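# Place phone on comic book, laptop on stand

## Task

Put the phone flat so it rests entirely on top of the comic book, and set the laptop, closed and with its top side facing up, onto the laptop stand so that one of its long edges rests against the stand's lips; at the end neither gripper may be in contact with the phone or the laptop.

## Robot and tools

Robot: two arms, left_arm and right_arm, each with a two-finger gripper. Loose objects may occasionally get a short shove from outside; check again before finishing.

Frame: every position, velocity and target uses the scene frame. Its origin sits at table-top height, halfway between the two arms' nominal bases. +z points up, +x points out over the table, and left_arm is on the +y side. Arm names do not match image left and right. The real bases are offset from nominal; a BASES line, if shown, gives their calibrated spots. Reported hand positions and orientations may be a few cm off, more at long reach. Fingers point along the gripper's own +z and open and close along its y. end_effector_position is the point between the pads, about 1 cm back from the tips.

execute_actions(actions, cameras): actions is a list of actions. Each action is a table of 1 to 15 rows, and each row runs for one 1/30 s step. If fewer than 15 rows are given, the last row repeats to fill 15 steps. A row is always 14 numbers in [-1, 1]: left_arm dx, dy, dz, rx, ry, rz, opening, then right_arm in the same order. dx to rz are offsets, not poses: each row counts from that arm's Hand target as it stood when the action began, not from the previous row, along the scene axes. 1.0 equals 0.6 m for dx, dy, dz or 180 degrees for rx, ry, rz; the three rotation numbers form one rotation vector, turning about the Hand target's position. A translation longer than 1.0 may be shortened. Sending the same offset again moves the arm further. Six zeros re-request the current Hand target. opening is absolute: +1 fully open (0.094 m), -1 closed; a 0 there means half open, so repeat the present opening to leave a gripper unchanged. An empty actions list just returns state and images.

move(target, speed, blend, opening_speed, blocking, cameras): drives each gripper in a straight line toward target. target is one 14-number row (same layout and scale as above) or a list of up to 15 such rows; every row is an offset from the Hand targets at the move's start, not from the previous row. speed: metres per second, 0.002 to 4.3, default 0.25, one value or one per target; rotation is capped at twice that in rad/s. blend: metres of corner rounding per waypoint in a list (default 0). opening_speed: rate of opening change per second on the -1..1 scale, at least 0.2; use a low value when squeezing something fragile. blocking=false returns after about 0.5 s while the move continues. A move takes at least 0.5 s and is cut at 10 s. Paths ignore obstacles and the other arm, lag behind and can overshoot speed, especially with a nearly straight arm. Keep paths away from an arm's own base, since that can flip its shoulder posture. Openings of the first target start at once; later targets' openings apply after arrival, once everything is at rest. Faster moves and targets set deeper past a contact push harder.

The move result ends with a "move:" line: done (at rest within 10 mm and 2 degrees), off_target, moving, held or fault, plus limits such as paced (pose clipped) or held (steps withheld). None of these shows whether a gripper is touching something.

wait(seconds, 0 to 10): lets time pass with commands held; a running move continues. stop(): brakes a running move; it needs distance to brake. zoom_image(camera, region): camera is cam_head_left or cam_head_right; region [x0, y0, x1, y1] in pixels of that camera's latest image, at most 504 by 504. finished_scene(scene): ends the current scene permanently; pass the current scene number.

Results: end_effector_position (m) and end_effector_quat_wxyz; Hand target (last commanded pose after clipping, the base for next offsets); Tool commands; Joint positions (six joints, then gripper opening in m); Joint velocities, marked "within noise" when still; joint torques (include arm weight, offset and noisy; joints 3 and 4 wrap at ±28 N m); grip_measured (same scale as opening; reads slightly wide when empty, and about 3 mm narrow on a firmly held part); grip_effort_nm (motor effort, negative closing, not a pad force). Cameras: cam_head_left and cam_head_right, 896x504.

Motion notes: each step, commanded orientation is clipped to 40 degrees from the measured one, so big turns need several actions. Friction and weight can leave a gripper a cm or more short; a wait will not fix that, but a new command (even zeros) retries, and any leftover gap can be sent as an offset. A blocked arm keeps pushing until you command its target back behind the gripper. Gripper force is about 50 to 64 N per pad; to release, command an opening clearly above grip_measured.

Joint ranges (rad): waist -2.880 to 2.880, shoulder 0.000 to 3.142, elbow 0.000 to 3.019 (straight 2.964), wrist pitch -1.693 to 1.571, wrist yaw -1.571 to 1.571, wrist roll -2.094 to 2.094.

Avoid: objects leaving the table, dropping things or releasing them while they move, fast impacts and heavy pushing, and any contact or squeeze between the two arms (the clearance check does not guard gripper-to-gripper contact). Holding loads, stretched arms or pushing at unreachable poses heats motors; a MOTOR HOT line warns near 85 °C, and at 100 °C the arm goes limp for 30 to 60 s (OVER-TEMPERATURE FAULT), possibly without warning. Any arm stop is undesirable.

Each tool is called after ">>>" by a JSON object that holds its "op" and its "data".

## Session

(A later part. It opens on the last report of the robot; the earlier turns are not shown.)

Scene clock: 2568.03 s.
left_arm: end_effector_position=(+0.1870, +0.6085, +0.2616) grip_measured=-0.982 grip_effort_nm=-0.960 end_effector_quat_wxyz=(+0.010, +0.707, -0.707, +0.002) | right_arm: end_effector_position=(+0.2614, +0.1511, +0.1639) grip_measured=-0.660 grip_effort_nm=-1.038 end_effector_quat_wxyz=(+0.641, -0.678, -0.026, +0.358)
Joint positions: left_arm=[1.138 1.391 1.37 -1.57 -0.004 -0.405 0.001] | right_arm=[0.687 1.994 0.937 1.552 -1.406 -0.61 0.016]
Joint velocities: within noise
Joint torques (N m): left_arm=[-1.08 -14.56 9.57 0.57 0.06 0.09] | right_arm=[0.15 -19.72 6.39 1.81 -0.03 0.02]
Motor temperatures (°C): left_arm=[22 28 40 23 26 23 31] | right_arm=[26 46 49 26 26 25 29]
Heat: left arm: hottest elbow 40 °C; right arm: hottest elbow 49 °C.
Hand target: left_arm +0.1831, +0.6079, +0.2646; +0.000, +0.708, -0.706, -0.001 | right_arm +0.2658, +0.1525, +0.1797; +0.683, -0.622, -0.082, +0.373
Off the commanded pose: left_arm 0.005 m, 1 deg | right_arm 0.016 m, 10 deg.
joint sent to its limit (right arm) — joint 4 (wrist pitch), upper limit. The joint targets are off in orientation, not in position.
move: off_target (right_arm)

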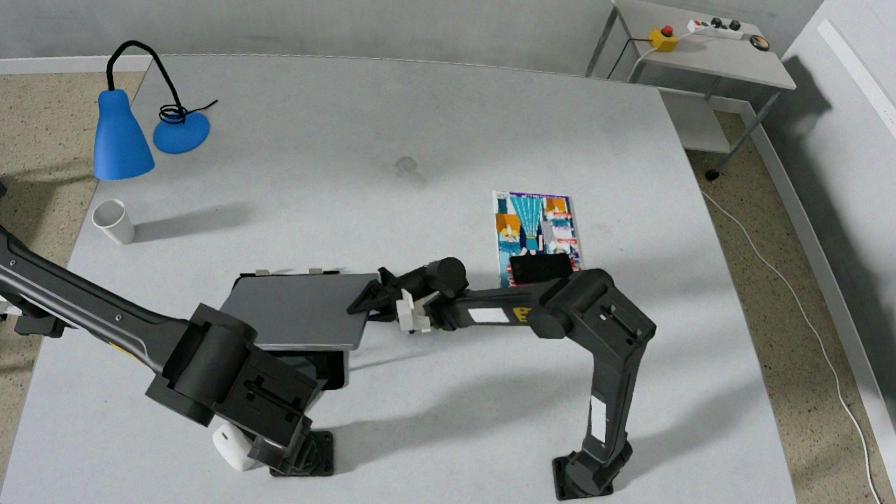

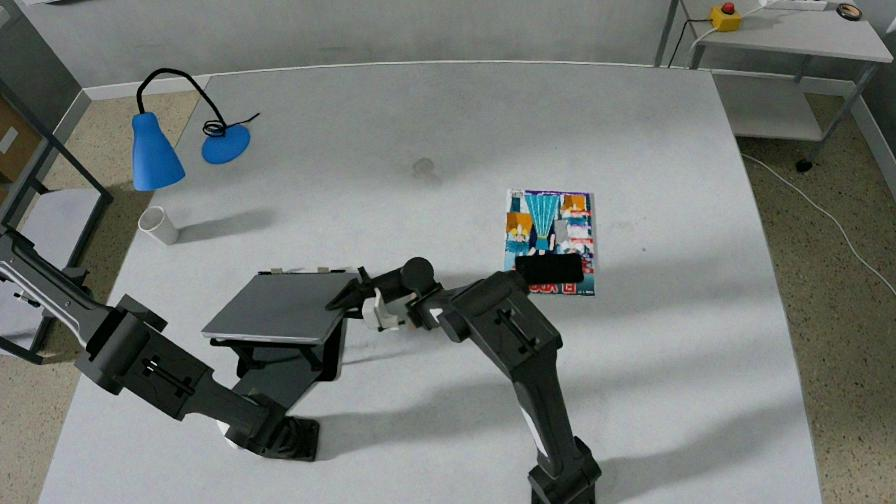

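>>> {"op": "move", "data": {"target": [[0,0,0,0,0,0,-1,0.0,0.0,-0.02,0,0,0,-0.95]], "speed": 0.1, "cameras": []}}

>>> {"op": "move", "data": {"target": [0,0,0,0,0,0,-1,0,0,0,0,0,0,-0.35], "opening_speed": 0.22}}

>>> {"op": "zoom_image", "data": {"camera": "cam_head_left", "region": [180, 210, 420, 390]}}

>>> {"op": "zoom_image", "data": {"camera": "cam_head_right", "region": [180, 210, 420, 390]}}

Scene clock: 2572.57 s.
left_arm: end_effector_position=(+0.1870, +0.6085, +0.2616) grip_measured=-0.982 grip_effort_nm=-0.965 end_effector_quat_wxyz=(+0.010, +0.707, -0.707, +0.002) | right_arm: end_effector_position=(+0.2620, +0.1510, +0.1597) grip_measured=-0.660 grip_effort_nm=-1.033 end_effector_quat_wxyz=(+0.643, -0.678, -0.028, +0.354)
Joint positions: left_arm=[1.138 1.391 1.37 -1.57 -0.004 -0.405 0.001] | right_arm=[0.686 2.003 0.937 1.555 -1.404 -0.625 0.016]
Joint velocities: within noise
Joint torques (N m): left_arm=[-2.02 -13.92 9.35 0.65 0.1 0.09] | right_arm=[0.15 -18.37 6.2 1.72 -0.15 -0.05]
Motor temperatures (°C): left_arm=[22 28 40 23 26 23 31] | right_arm=[26 46 48 26 26 25 29]
Heat: left arm: hottest elbow 40 °C; right arm: hottest elbow 48 °C.
Hand target: left_arm +0.1831, +0.6079, +0.2646; +0.000, +0.708, -0.706, -0.001 | right_arm +0.2659, +0.1524, +0.1676; +0.683, -0.622, -0.082, +0.373
Off the commanded pose: left_arm 0.005 m, 1 deg | right_arm 0.009 m, 10 deg.
joint sent to its limit (right arm) — joint 4 (wrist pitch), upper limit. The joint targets are off in orientation, not in position.
move: off_target (right_arm)
No camera images: "cameras" was empty.

Scene clock: 2575.57 s.
left_arm: end_effector_position=(+0.1870, +0.6085, +0.2616) grip_measured=-0.982 grip_effort_nm=-0.969 end_effector_quat_wxyz=(+0.010, +0.707, -0.707, +0.002) | right_arm: end_effector_position=(+0.2591, +0.1494, +0.1483) grip_measured=-0.351 grip_effort_nm=0.017 end_effector_quat_wxyz=(+0.634, -0.683, -0.034, +0.360)
Joint positions: left_arm=[1.138 1.391 1.37 -1.57 -0.004 -0.405 0.001] | right_arm=[0.686 2.022 0.937 1.555 -1.429 -0.638 0.03]
Joint velocities: within noise
Joint torques (N m): left_arm=[-0.73 -14.45 9.5 0.79 0.06 0.07] | right_arm=[0.21 -20.42 6.06 1.73 0.58 0.06]
Motor temperatures (°C): left_arm=[22 28 40 23 26 23 31] | right_arm=[26 46 48 26 26 25 29]
Heat: left arm: hottest elbow 40 °C; right arm: hottest elbow 48 °C.
Hand target: left_arm +0.1831, +0.6079, +0.2646; +0.000, +0.708, -0.706, -0.001 | right_arm +0.2659, +0.1524, +0.1677; +0.683, -0.622, -0.082, +0.373
Off the commanded pose: left_arm 0.005 m, 1 deg | right_arm 0.021 m, 11 deg.
joint sent to its limit (right arm) — joint 4 (wrist pitch), upper limit. The joint targets are off in orientation, not in position.
move: off_target (right_arm)

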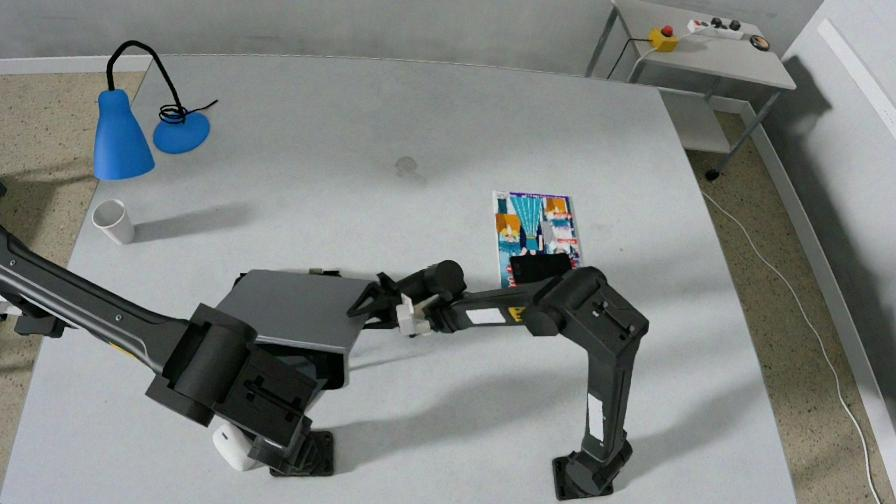

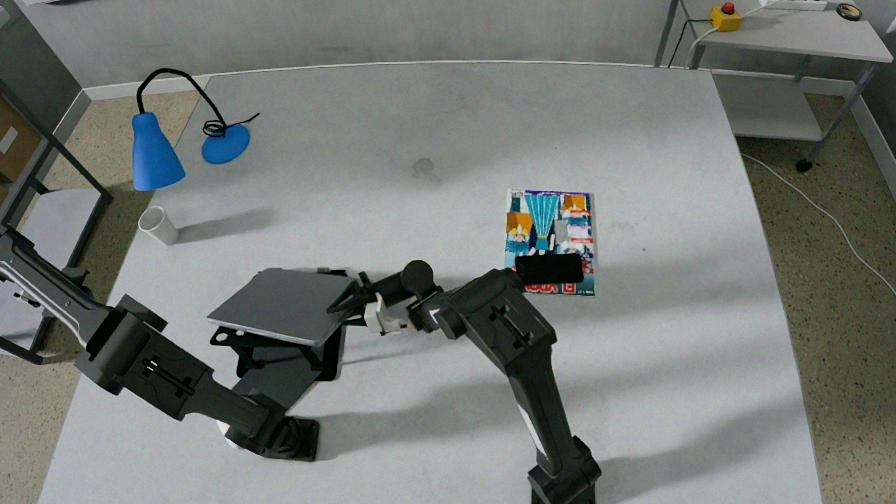

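Scaled by 2.100.

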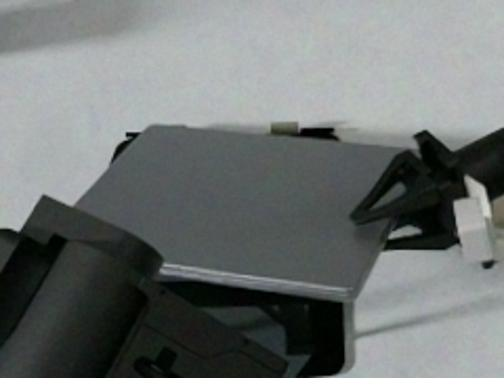

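Scaled by 2.100.

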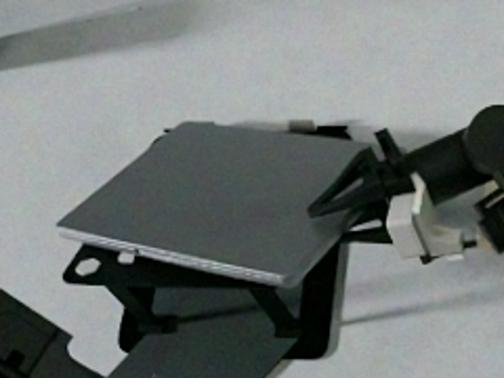

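>>> {"op": "move", "data": {"target": [0,0,0,0,0,0,-1,0,0,0.03,0,0,0,0.0], "opening_speed": 0.6}}

>>> {"op": "zoom_image", "data": {"camera": "cam_head_left", "region": [180, 210, 420, 390]}}

>>> {"op": "zoom_image", "data": {"camera": "cam_head_right", "region": [180, 210, 420, 390]}}

Scene clock: 2582.20 s.
left_arm: end_effector_position=(+0.1870, +0.6085, +0.2616) grip_measured=-0.982 grip_effort_nm=-0.965 end_effector_quat_wxyz=(+0.010, +0.707, -0.707, +0.002) | right_arm: end_effector_position=(+0.2591, +0.1495, +0.1483) grip_measured=-0.001 grip_effort_nm=0.017 end_effector_quat_wxyz=(+0.632, -0.683, -0.029, +0.365)
Joint positions: left_arm=[1.138 1.391 1.37 -1.57 -0.004 -0.405 0.001] | right_arm=[0.686 2.022 0.937 1.555 -1.429 -0.623 0.047]
Joint velocities: within noise
Joint torques (N m): left_arm=[-0.44 -14.1 9.48 0.69 0.06 0.1] | right_arm=[0.26 -23.24 6.24 1.73 0.62 0.22]
Motor temperatures (°C): left_arm=[22 28 40 23 26 23 31] | right_arm=[26 46 47 26 26 24 29]
Heat: left arm: hottest elbow 40 °C; right arm: hottest elbow 47 °C.
Hand target: left_arm +0.1831, +0.6079, +0.2646; +0.000, +0.708, -0.706, -0.001 | right_arm +0.2659, +0.1524, +0.1857; +0.683, -0.622, -0.082, +0.373
Off the commanded pose: left_arm 0.005 m, 1 deg | right_arm 0.038 m, 11 deg.
joint sent to its limit (right arm) — joint 4 (wrist pitch), upper limit. The joint targets are off in orientation, not in position.
move: off_target (right_arm)

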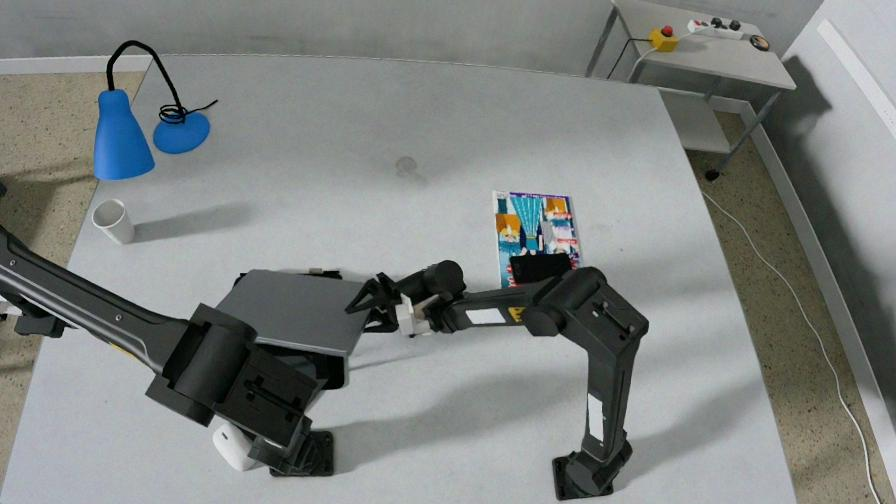

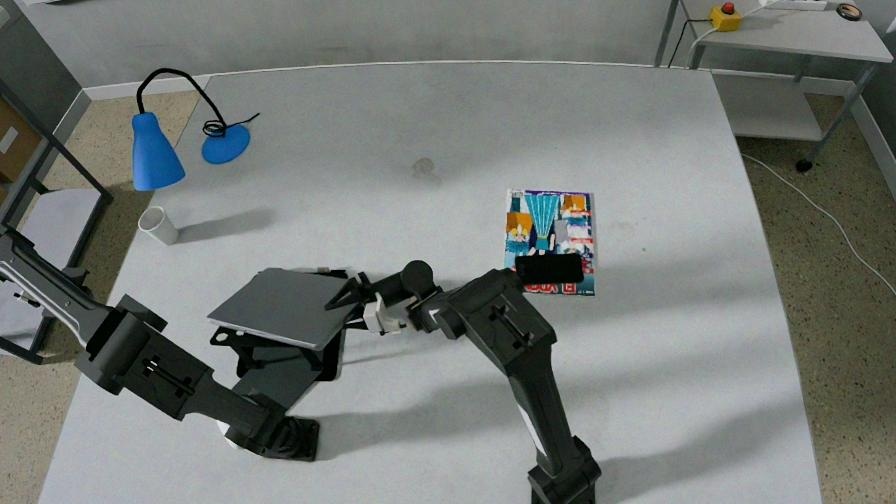

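Scaled by 2.100.

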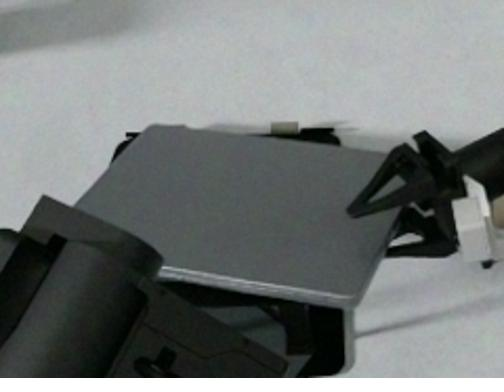

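Scaled by 2.100.

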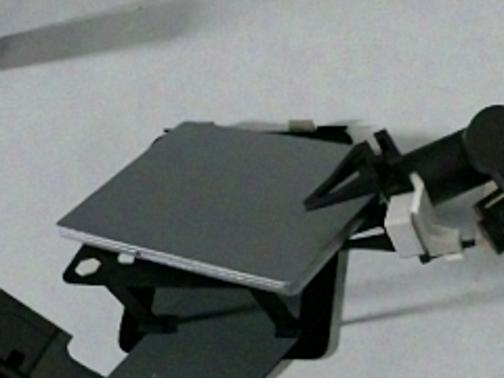

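>>> {"op": "move", "data": {"target": [0,0,0,0,0,0,-1,0,0,0.01,0,0,0,-0.95], "opening_speed": 0.5, "cameras": []}}

>>> {"op": "move", "data": {"target": [[0,0,0,0,0,0,-1,0.02,0,0.12,0.03,-0.05,0.02,-0.95],[0,0,0,0,0,0,-1,-0.03,0,0.14,0.05,-0.03,0.05,-0.95]], "speed": 0.12}}

>>> {"op": "zoom_image", "data": {"camera": "cam_head_left", "region": [180, 210, 420, 390]}}

>>> {"op": "zoom_image", "data": {"camera": "cam_head_right", "region": [180, 210, 420, 390]}}

Scene clock: 2588.57 s.
left_arm: end_effector_position=(+0.1870, +0.6085, +0.2616) grip_measured=-0.982 grip_effort_nm=-0.965 end_effector_quat_wxyz=(+0.010, +0.707, -0.707, +0.002) | right_arm: end_effector_position=(+0.2613, +0.1507, +0.1517) grip_measured=-0.646 grip_effort_nm=-1.038 end_effector_quat_wxyz=(+0.632, -0.681, -0.014, +0.370)
Joint positions: left_arm=[1.138 1.391 1.37 -1.57 -0.004 -0.405 0.001] | right_arm=[0.686 2.018 0.937 1.555 -1.412 -0.592 0.017]
Joint velocities: within noise
Joint torques (N m): left_arm=[-1.26 -13.86 9.5 0.88 0.07 0.13] | right_arm=[0.26 -23.65 6.37 1.7 0.17 0.07]
Motor temperatures (°C): left_arm=[22 28 40 23 26 23 31] | right_arm=[26 46 46 26 26 24 28]
Heat: left arm: hottest elbow 40 °C; right arm: hottest shoulder 46 °C.
Hand target: left_arm +0.1831, +0.6079, +0.2646; +0.000, +0.708, -0.706, -0.001 | right_arm +0.2659, +0.1524, +0.1916; +0.683, -0.622, -0.082, +0.373
Off the commanded pose: left_arm 0.005 m, 1 deg | right_arm 0.040 m, 12 deg.
joint sent to its limit (right arm) — joint 4 (wrist pitch), upper limit. The joint targets are off in orientation, not in position.
move: off_target (right_arm)
No camera images: "cameras" was empty.

Scene clock: 2590.77 s.
left_arm: end_effector_position=(+0.1870, +0.6085, +0.2616) grip_measured=-0.982 grip_effort_nm=-0.965 end_effector_quat_wxyz=(+0.010, +0.707, -0.707, +0.002) | right_arm: end_effector_position=(+0.2592, +0.1418, +0.1979) grip_measured=-0.659 grip_effort_nm=-1.038 end_effector_quat_wxyz=(-0.613, +0.691, +0.041, -0.380)
Joint positions: left_arm=[1.138 1.391 1.37 -1.57 -0.004 -0.405 0.001] | right_arm=[0.672 1.922 0.961 1.549 -1.496 -0.488 0.016]
Joint velocities: within noise
Joint torques (N m): left_arm=[-1.73 -14.74 9.36 0.55 0.06 0.08] | right_arm=[2.49 -27.81 8.5 1.81 0.72 -0.43]
Motor temperatures (°C): left_arm=[22 28 40 23 26 23 31] | right_arm=[26 46 46 26 26 24 29]
Heat: left arm: hottest elbow 40 °C; right arm: hottest shoulder 46 °C.
Hand target: left_arm +0.1831, +0.6079, +0.2646; +0.000, +0.708, -0.706, -0.001 | right_arm +0.2478, +0.1524, +0.2757; -0.694, +0.576, +0.191, -0.388
Off the commanded pose: left_arm 0.005 m, 1 deg | right_arm 0.079 m, 24 deg.
joint sent to its limit (right arm) — joint 4 (wrist pitch), upper limit. The joint targets are off in position and orientation.
move: off_target (right_arm)

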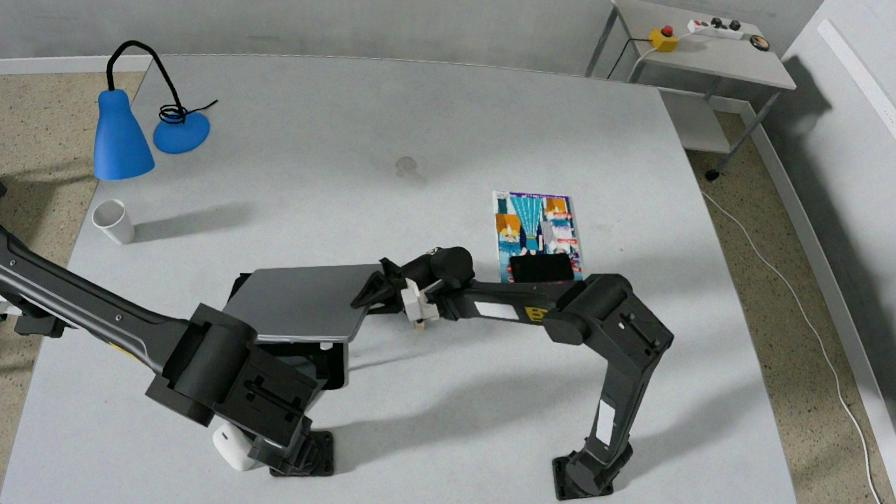

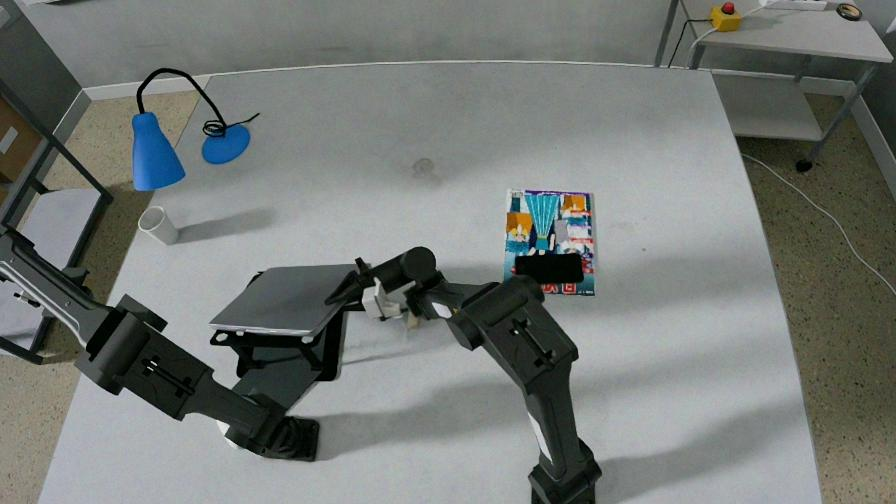

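Scaled by 2.100.

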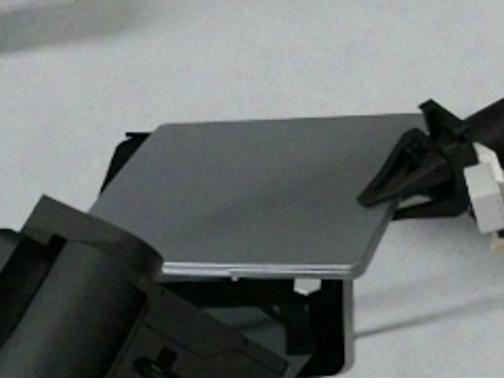

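Scaled by 2.100.

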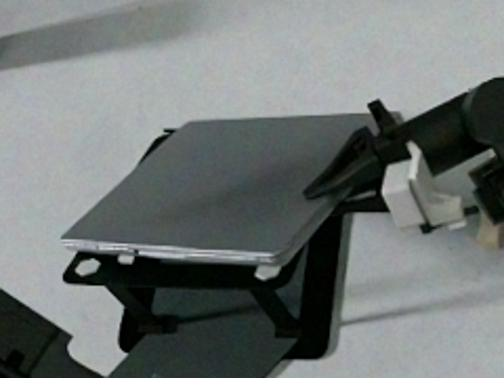

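Raise further and back, shift left.

>>> {"op": "move", "data": {"target": [[0,0,0,0,0,0,-1,0.03,0,0.1,0.0,-0.03,0.0,-0.95],[0,0,0,0,0,0,-1,-0.04,0.03,0.08,0.0,0.0,0.0,-0.95]], "speed": 0.12}}

>>> {"op": "zoom_image", "data": {"camera": "cam_head_left", "region": [180, 210, 420, 390]}}

>>> {"op": "zoom_image", "data": {"camera": "cam_head_right", "region": [180, 210, 420, 390]}}

Scene clock: 2596.57 s.
left_arm: end_effector_position=(+0.1870, +0.6085, +0.2616) grip_measured=-0.982 grip_effort_nm=-0.965 end_effector_quat_wxyz=(+0.010, +0.707, -0.707, +0.002) | right_arm: end_effector_position=(+0.2234, +0.1657, +0.2386) grip_measured=-0.659 grip_effort_nm=-1.038 end_effector_quat_wxyz=(-0.602, +0.681, +0.047, -0.415)
Joint positions: left_arm=[1.138 1.391 1.37 -1.57 -0.004 -0.405 0.001] | right_arm=[0.755 1.853 0.975 1.54 -1.459 -0.376 0.016]
Joint velocities: within noise
Joint torques (N m): left_arm=[0.09 -14.74 9.58 0.69 0.04 0.07] | right_arm=[1.03 -26.87 10.18 2.06 1.64 -0.69]
Motor temperatures (°C): left_arm=[22 28 40 23 26 23 31] | right_arm=[26 47 47 26 27 25 29]
Heat: left arm: hottest elbow 40 °C; right arm: hottest shoulder 47 °C.
Hand target: left_arm +0.1831, +0.6079, +0.2646; +0.000, +0.708, -0.706, -0.001 | right_arm +0.2239, +0.1704, +0.3237; -0.694, +0.576, +0.191, -0.388
Off the commanded pose: left_arm 0.005 m, 1 deg | right_arm 0.085 m, 23 deg.
joint sent to its limit (right arm) — joint 4 (wrist pitch), upper limit. The joint targets are off in position and orientation.
move: off_target (right_arm)

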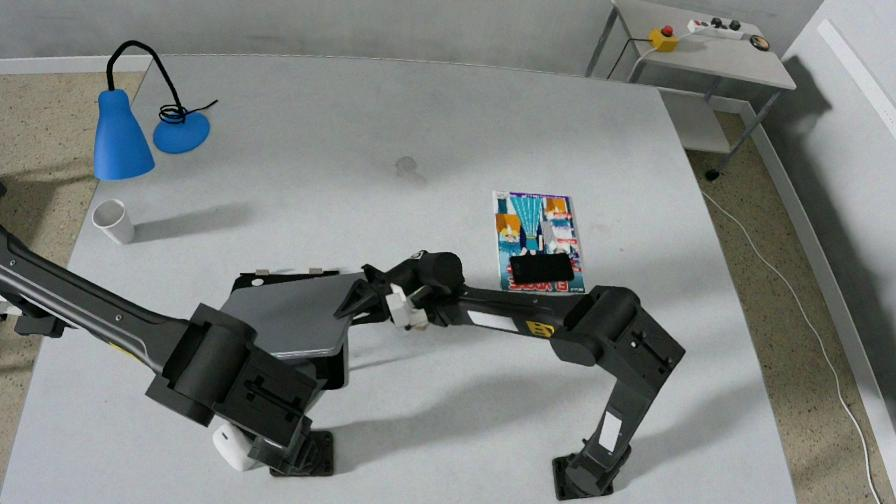

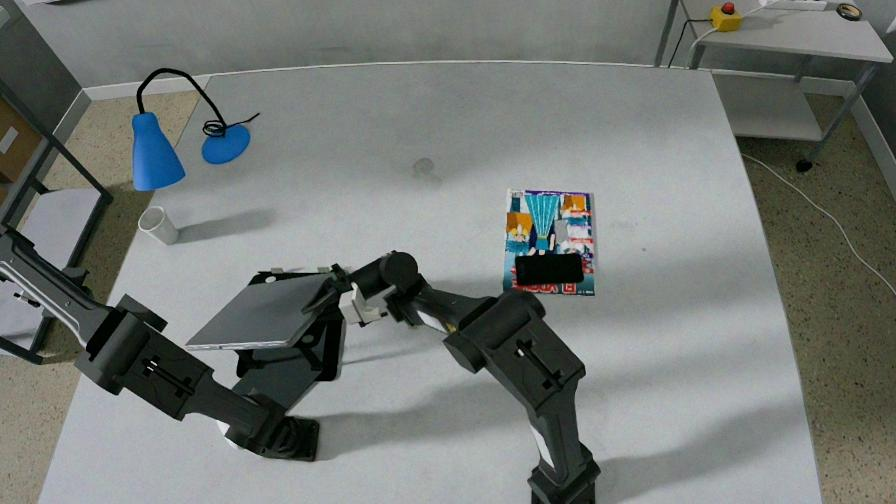

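Scaled by 2.100.

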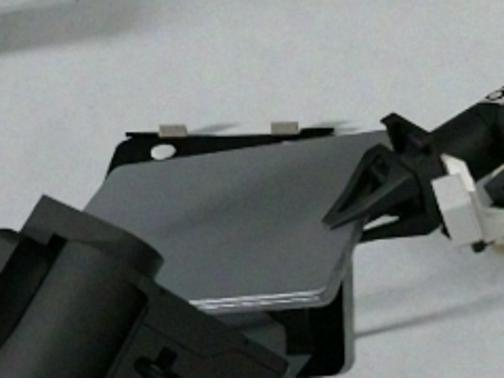

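Scaled by 2.100.

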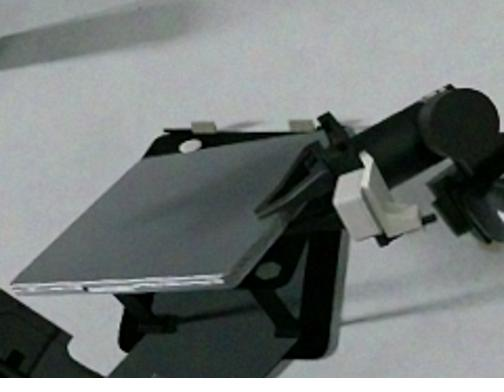

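>>> {"op": "move", "data": {"target": [[0,0,0,0,0,0,-1,0.0,-0.03,-0.11,0.0,0.0,-0.02,-0.95]], "speed": 0.12}}

>>> {"op": "zoom_image", "data": {"camera": "cam_head_left", "region": [180, 210, 420, 390]}}

>>> {"op": "zoom_image", "data": {"camera": "cam_head_right", "region": [180, 210, 420, 390]}}

Scene clock: 2600.40 s.
left_arm: end_effector_position=(+0.1870, +0.6085, +0.2616) grip_measured=-0.982 grip_effort_nm=-0.965 end_effector_quat_wxyz=(+0.010, +0.707, -0.707, +0.002) | right_arm: end_effector_position=(+0.2158, +0.1539, +0.2171) grip_measured=-0.660 grip_effort_nm=-1.038 end_effector_quat_wxyz=(-0.625, +0.678, +0.070, -0.380)
Joint positions: left_arm=[1.138 1.391 1.37 -1.57 -0.004 -0.405 0.001] | right_arm=[0.749 1.856 0.906 1.54 -1.444 -0.54 0.016]
Joint velocities: within noise
Joint torques (N m): left_arm=[-0.62 -14.45 9.39 0.59 0.03 0.07] | right_arm=[-0.32 -21.83 7.25 2.14 1.06 -0.69]
Motor temperatures (°C): left_arm=[22 28 40 23 26 23 31] | right_arm=[26 48 47 26 27 25 29]
Heat: left arm: hottest elbow 40 °C; right arm: hottest shoulder 48 °C.
Hand target: left_arm +0.1831, +0.6079, +0.2646; +0.000, +0.708, -0.706, -0.001 | right_arm +0.2238, +0.1524, +0.2575; -0.706, +0.581, +0.173, -0.367
Off the commanded pose: left_arm 0.005 m, 1 deg | right_arm 0.041 m, 19 deg.
joint sent to its limit (right arm) — joint 4 (wrist pitch), upper limit. The joint targets are off in orientation, not in position.
move: off_target (right_arm)

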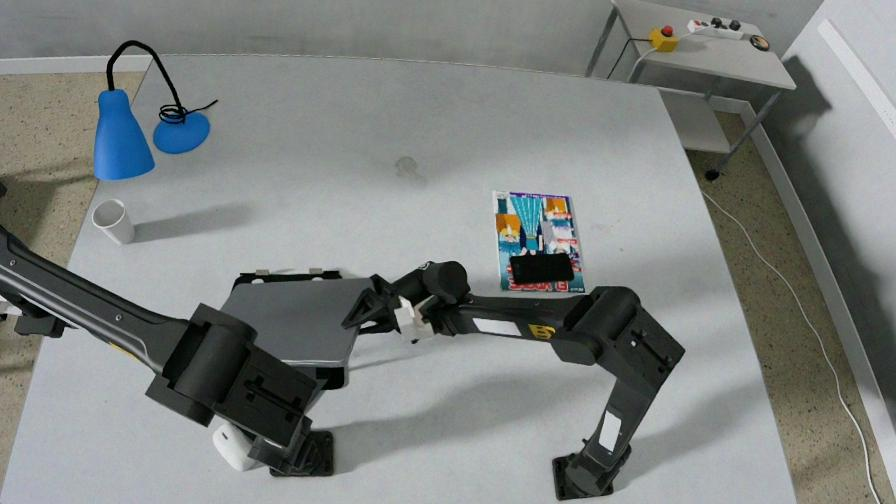

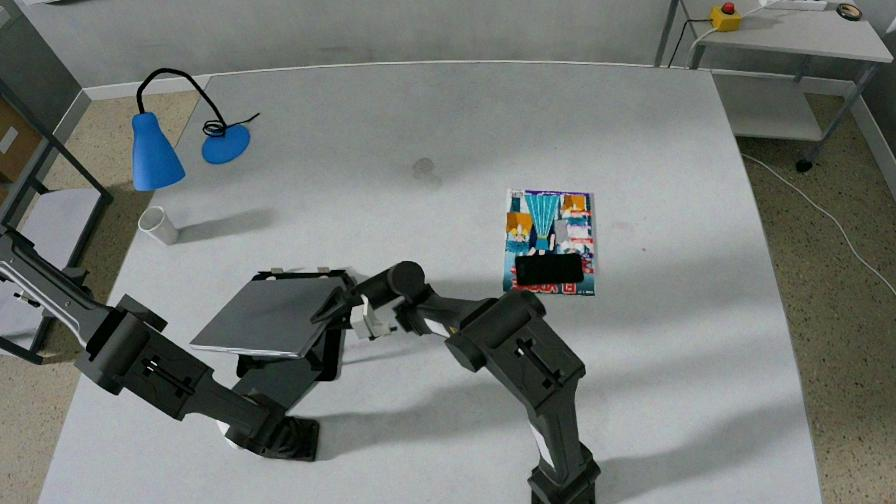

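Scaled by 2.100.

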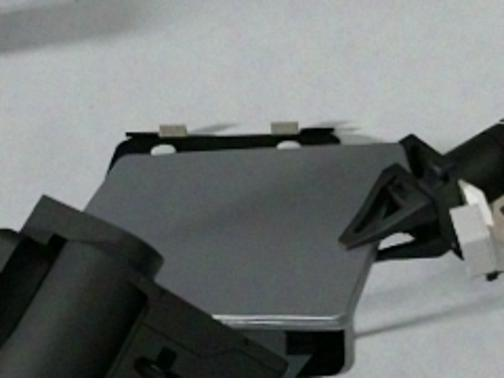

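Scaled by 2.100.

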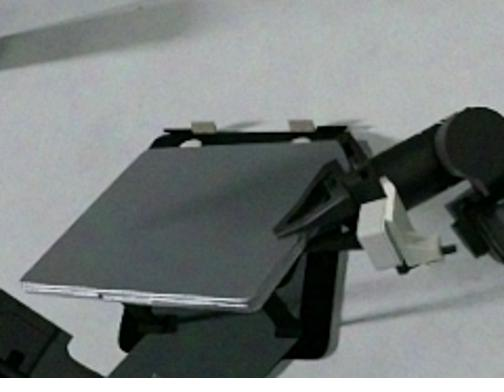

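>>> {"op": "move", "data": {"target": [[0,0,0,0,0,0,-1,0.025,-0.005,-0.06,0.0,0.02,0.01,-0.95]], "speed": 0.12}}

>>> {"op": "zoom_image", "data": {"camera": "cam_head_left", "region": [180, 210, 420, 390]}}

>>> {"op": "zoom_image", "data": {"camera": "cam_head_right", "region": [180, 210, 420, 390]}}

Scene clock: 2604.30 s.
left_arm: end_effector_position=(+0.1870, +0.6085, +0.2616) grip_measured=-0.982 grip_effort_nm=-0.965 end_effector_quat_wxyz=(+0.010, +0.707, -0.707, +0.002) | right_arm: end_effector_position=(+0.2196, +0.1533, +0.1995) grip_measured=-0.660 grip_effort_nm=-1.033 end_effector_quat_wxyz=(-0.627, +0.681, +0.079, -0.370)
Joint positions: left_arm=[1.138 1.391 1.37 -1.57 -0.004 -0.405 0.001] | right_arm=[0.742 1.891 0.906 1.54 -1.455 -0.602 0.016]
Joint velocities: within noise
Joint torques (N m): left_arm=[-1.08 -14.15 9.46 0.66 0.03 0.07] | right_arm=[-1.67 -19.08 7.28 2.14 0.56 -0.35]
Motor temperatures (°C): left_arm=[22 28 40 23 26 23 31] | right_arm=[26 48 47 26 27 25 29]
Heat: left arm: hottest elbow 40 °C; right arm: hottest shoulder 48 °C.
Hand target: left_arm +0.1831, +0.6079, +0.2646; +0.000, +0.708, -0.706, -0.001 | right_arm +0.2388, +0.1494, +0.2216; -0.705, +0.567, +0.160, -0.396
Off the commanded pose: left_arm 0.005 m, 1 deg | right_arm 0.029 m, 19 deg.
joint sent to its limit (right arm) — joint 4 (wrist pitch), upper limit. The joint targets are off in orientation, not in position.
move: off_target (right_arm)

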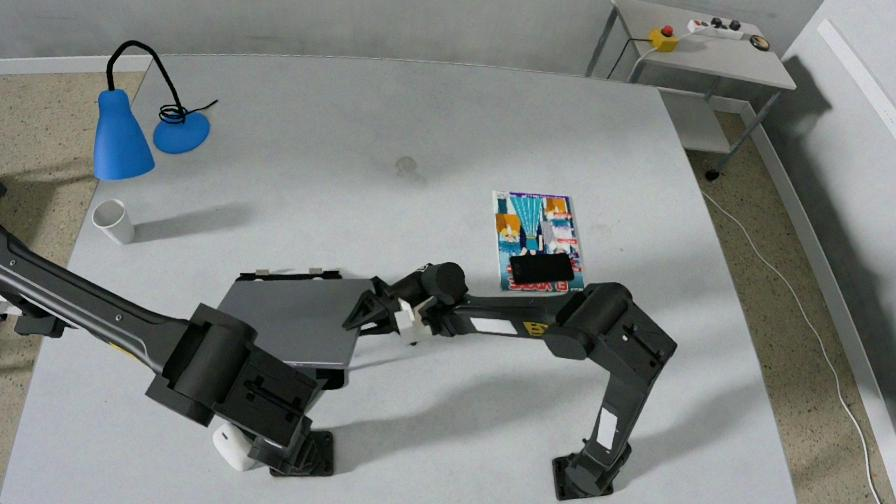

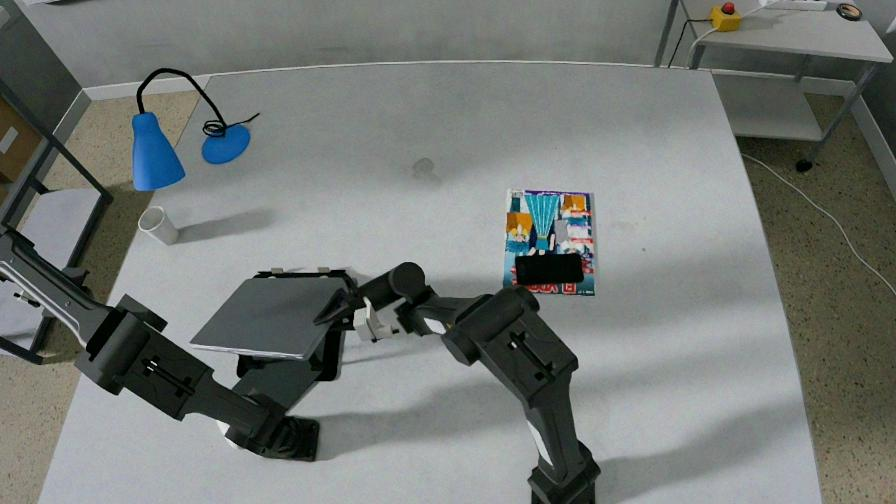

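Scaled by 2.100.

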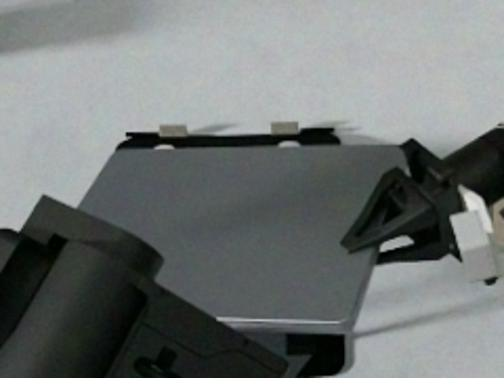

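Scaled by 2.100.

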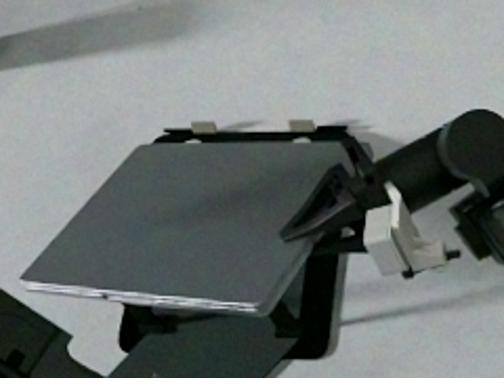

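>>> {"op": "move", "data": {"target": [[0,0,0,0,0,0,-1,0.025,0,-0.01,0.0,0.0,0.0,-0.95]], "speed": 0.1}}

>>> {"op": "zoom_image", "data": {"camera": "cam_head_left", "region": [180, 210, 420, 390]}}

>>> {"op": "zoom_image", "data": {"camera": "cam_head_right", "region": [180, 210, 420, 390]}}

Scene clock: 2608.67 s.
left_arm: end_effector_position=(+0.1870, +0.6085, +0.2616) grip_measured=-0.982 grip_effort_nm=-0.965 end_effector_quat_wxyz=(+0.010, +0.707, -0.707, +0.002) | right_arm: end_effector_position=(+0.2216, +0.1515, +0.1924) grip_measured=-0.660 grip_effort_nm=-1.038 end_effector_quat_wxyz=(-0.628, +0.682, +0.085, -0.365)
Joint positions: left_arm=[1.138 1.391 1.37 -1.57 -0.004 -0.405 0.001] | right_arm=[0.737 1.906 0.906 1.549 -1.464 -0.621 0.016]
Joint velocities: within noise
Joint torques (N m): left_arm=[-1.08 -14.62 9.52 0.5 0.02 0.08] | right_arm=[-2.78 -18.37 9.1 1.85 0.28 -0.11]
Motor temperatures (°C): left_arm=[22 28 40 23 26 23 31] | right_arm=[26 47 47 26 27 25 29]
Heat: left arm: hottest elbow 40 °C; right arm: hottest shoulder 47 °C.
Hand target: left_arm +0.1831, +0.6079, +0.2646; +0.000, +0.708, -0.706, -0.001 | right_arm +0.2538, +0.1494, +0.2155; -0.705, +0.567, +0.160, -0.396
Off the commanded pose: left_arm 0.005 m, 1 deg | right_arm 0.040 m, 18 deg.
joint sent to its limit (right arm) — joint 4 (wrist pitch), upper limit. The joint targets are off in orientation, not in position.
move: off_target (right_arm)

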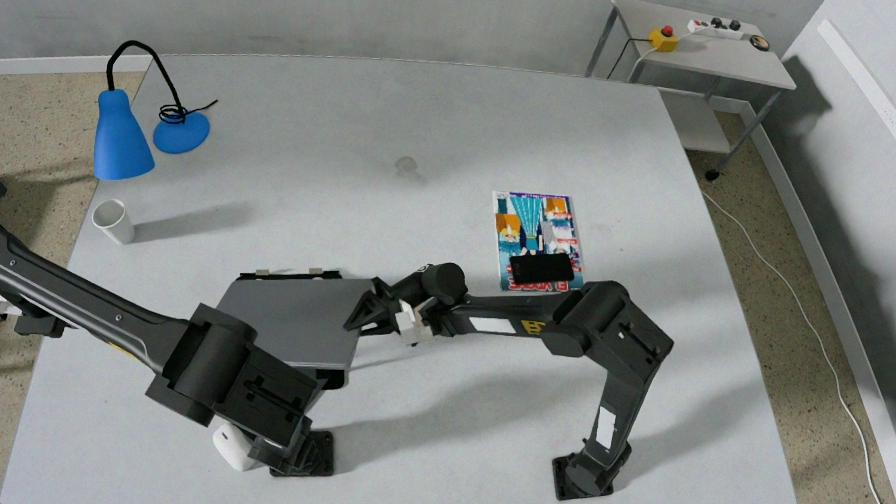

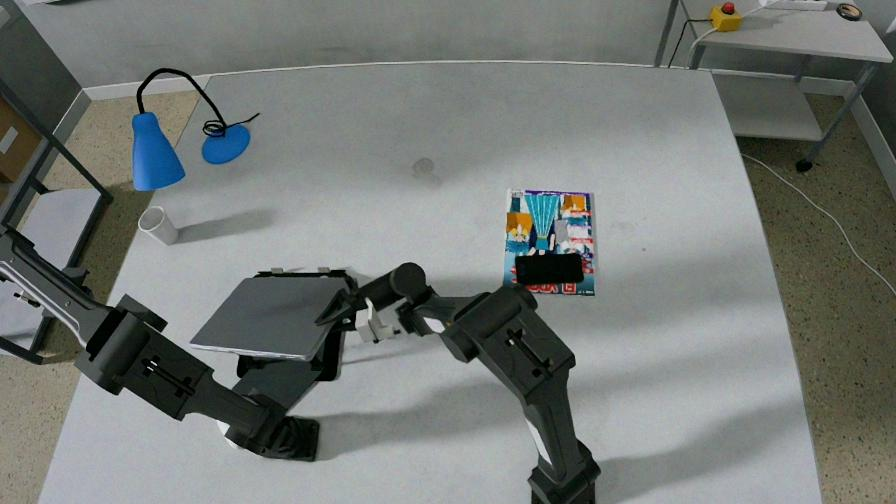

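Scaled by 2.100.

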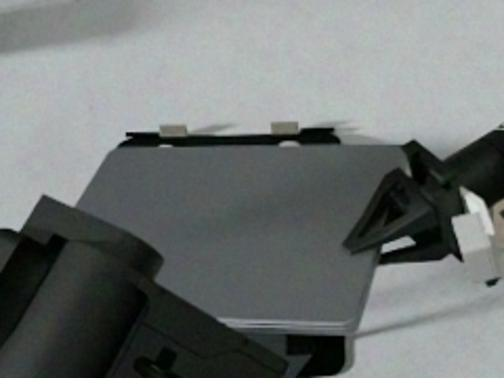

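Scaled by 2.100.

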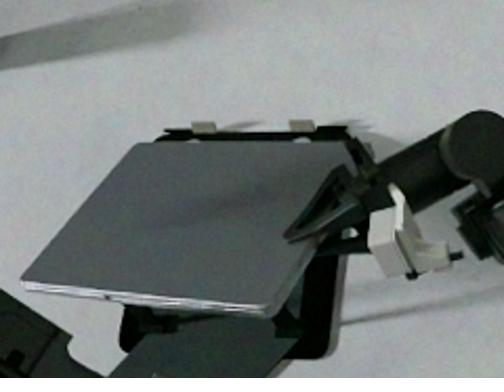

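>>> {"op": "move", "data": {"target": [[0,0,0,0,0,0,-1,0.0,0,0.06,0.0,0.0,0.0,-0.95],[0,0,0,0,0,0,-1,0.015,0,0.05,0.0,0.0,0.0,-0.95],[0,0,0,0,0,0,-1,0.015,0,-0.02,0.0,0.01,0.0,-0.95]], "speed": 0.12}}

>>> {"op": "zoom_image", "data": {"camera": "cam_head_left", "region": [180, 210, 420, 390]}}

>>> {"op": "zoom_image", "data": {"camera": "cam_head_right", "region": [180, 210, 420, 390]}}

Scene clock: 2615.43 s.
left_arm: end_effector_position=(+0.1870, +0.6085, +0.2616) grip_measured=-0.982 grip_effort_nm=-0.965 end_effector_quat_wxyz=(+0.010, +0.707, -0.707, +0.002) | right_arm: end_effector_position=(+0.2333, +0.1521, +0.1842) grip_measured=-0.660 grip_effort_nm=-1.038 end_effector_quat_wxyz=(+0.631, -0.682, -0.073, +0.363)
Joint positions: left_arm=[1.138 1.391 1.37 -1.57 -0.004 -0.405 0.001] | right_arm=[0.722 1.934 0.921 1.554 -1.456 -0.618 0.016]
Joint velocities: within noise
Joint torques (N m): left_arm=[-0.26 -14.04 9.51 0.55 0 0.02] | right_arm=[-2.43 -18.49 8.66 1.69 0.21 -0.08]
Motor temperatures (°C): left_arm=[22 28 40 23 26 23 31] | right_arm=[26 46 47 26 27 25 29]
Heat: left arm: hottest elbow 40 °C; right arm: hottest elbow 47 °C.
Hand target: left_arm +0.1831, +0.6079, +0.2646; +0.000, +0.708, -0.706, -0.001 | right_arm +0.2628, +0.1494, +0.2038; +0.707, -0.560, -0.149, +0.404
Off the commanded pose: left_arm 0.005 m, 1 deg | right_arm 0.035 m, 19 deg.
joint sent to its limit (right arm) — joint 4 (wrist pitch), upper limit. The joint targets are off in orientation, not in position.
move: off_target (right_arm)

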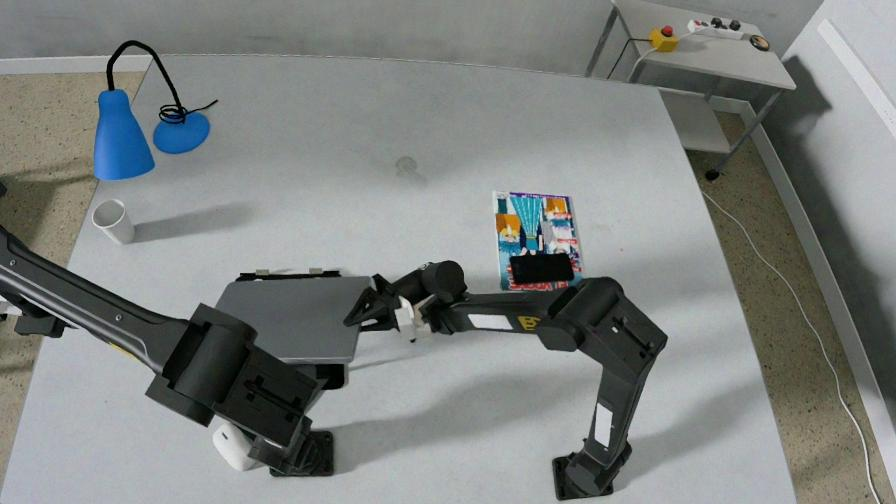

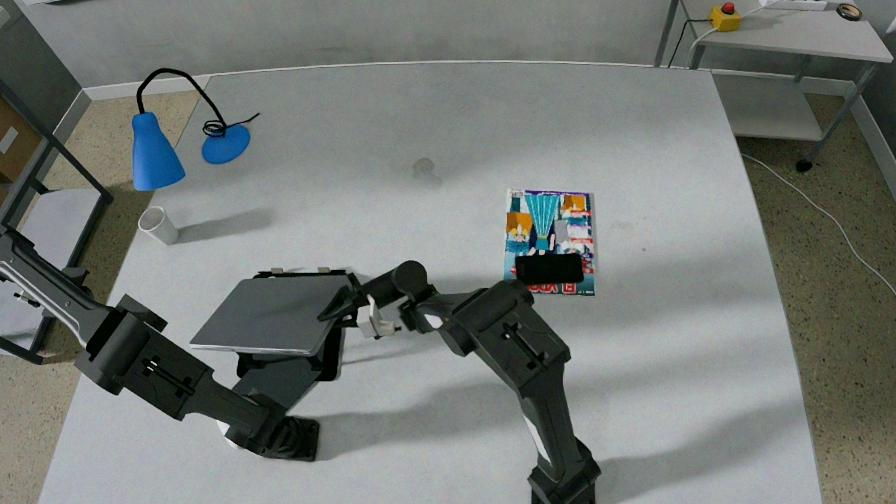

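Scaled by 2.100.

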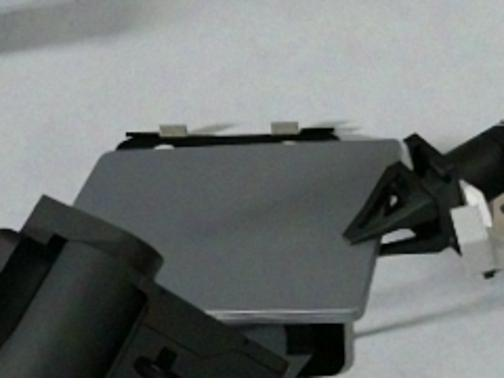

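Scaled by 2.100.

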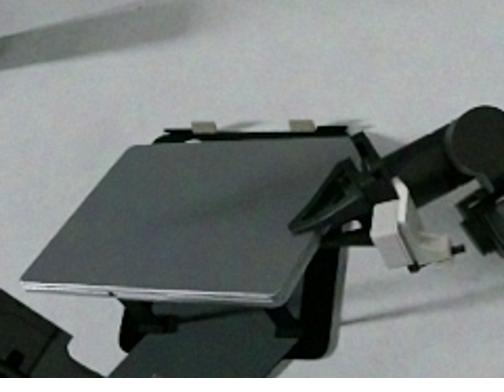

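>>> {"op": "execute_actions", "data": {"actions": [[[0,0,0,0,0,0,-1,0,0,0.0,0,0,0,-0.66],[0,0,0,0,0,0,-1,0,0,0.005,0,0,0,-0.62],[0,0,0,0,0,0,-1,0,0,0.01,0,0,0,-0.58],[0,0,0,0,0,0,-1,0,0,0.015,0,0,0,-0.54],[0,0,0,0,0,0,-1,0,0,0.02,0,0,0,-0.48],[0,0,0,0,0,0,-1,0,0,0.025,0,0,0,-0.42],[0,0,0,0,0,0,-1,0,0,0.03,0,0,0,-0.35],[0,0,0,0,0,0,-1,0,0,0.035,0,0,0,-0.28],[0,0,0,0,0,0,-1,0,0,0.04,0,0,0,-0.2],[0,0,0,0,0,0,-1,0,0,0.045,0,0,0,-0.12],[0,0,0,0,0,0,-1,0,0,0.05,0,0,0,-0.05],[0,0,0,0,0,0,-1,0,0,0.05,0,0,0,0.0],[0,0,0,0,0,0,-1,0,0,0.05,0,0,0,0.05],[0,0,0,0,0,0,-1,0,0,0.05,0,0,0,0.1],[0,0,0,0,0,0,-1,0,0,0.05,0,0,0,0.1]]]}}

>>> {"op": "zoom_image", "data": {"camera": "cam_head_left", "region": [180, 210, 420, 390]}}

>>> {"op": "zoom_image", "data": {"camera": "cam_head_right", "region": [180, 210, 420, 390]}}

Scene clock: 2622.50 s.
left_arm: end_effector_position=(+0.1870, +0.6085, +0.2616) grip_measured=-0.982 grip_effort_nm=-0.965 end_effector_quat_wxyz=(+0.010, +0.707, -0.707, +0.002) | right_arm: end_effector_position=(+0.2499, +0.1446, +0.2188) grip_measured=+0.098 grip_effort_nm=0.066 end_effector_quat_wxyz=(+0.651, -0.677, -0.091, +0.331)
Joint positions: left_arm=[1.138 1.391 1.37 -1.57 -0.004 -0.405 0.001] | right_arm=[0.689 1.881 0.947 1.57 -1.457 -0.601 0.052]
Joint velocities: within noise
Joint torques (N m): left_arm=[-0.85 -14.21 9.24 0.66 0.09 0.1] | right_arm=[-0.15 -18.02 8.08 1.05 0.43 0.32]
Motor temperatures (°C): left_arm=[22 28 40 23 26 23 31] | right_arm=[26 46 47 26 26 25 29]
Heat: left arm: hottest elbow 40 °C; right arm: hottest elbow 47 °C.
Hand target: left_arm +0.1831, +0.6079, +0.2646; +0.000, +0.708, -0.706, -0.001 | right_arm +0.2629, +0.1494, +0.2335; +0.707, -0.560, -0.149, +0.404
Off the commanded pose: left_arm 0.005 m, 1 deg | right_arm 0.020 m, 18 deg.
joint sent to its limit (right arm) — joint 4 (wrist pitch), upper limit. The joint targets are off in position and orientation.

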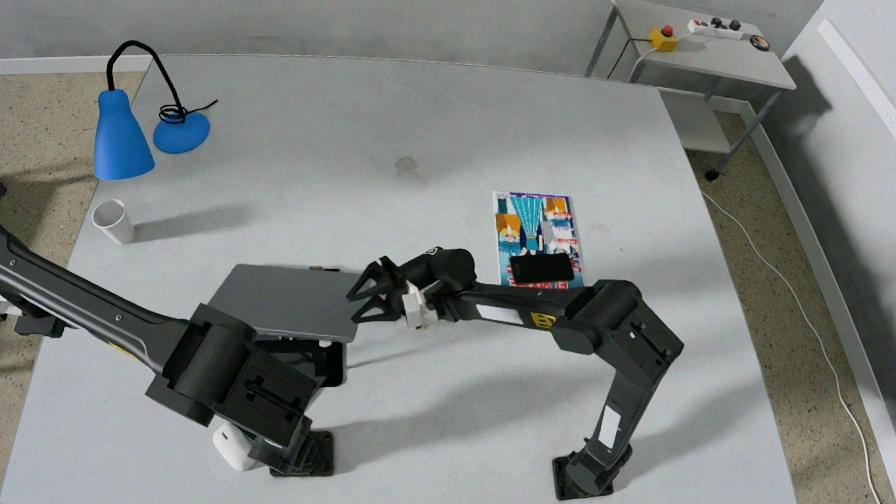

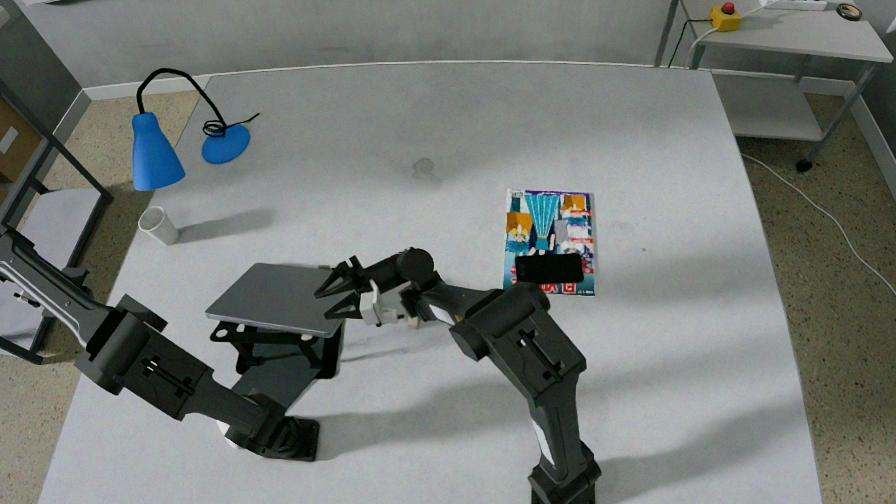

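Scaled by 2.100.

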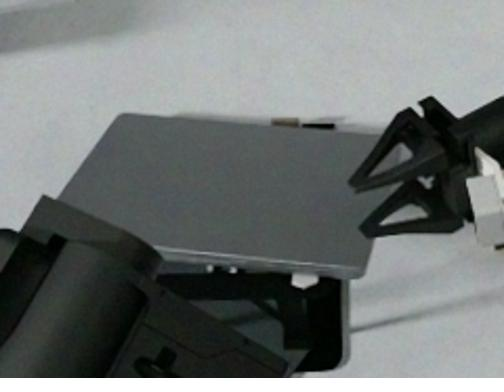

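Scaled by 2.100.

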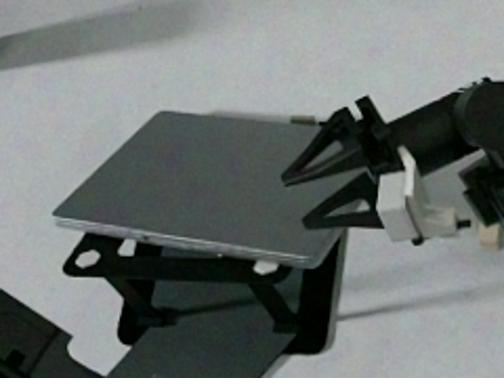

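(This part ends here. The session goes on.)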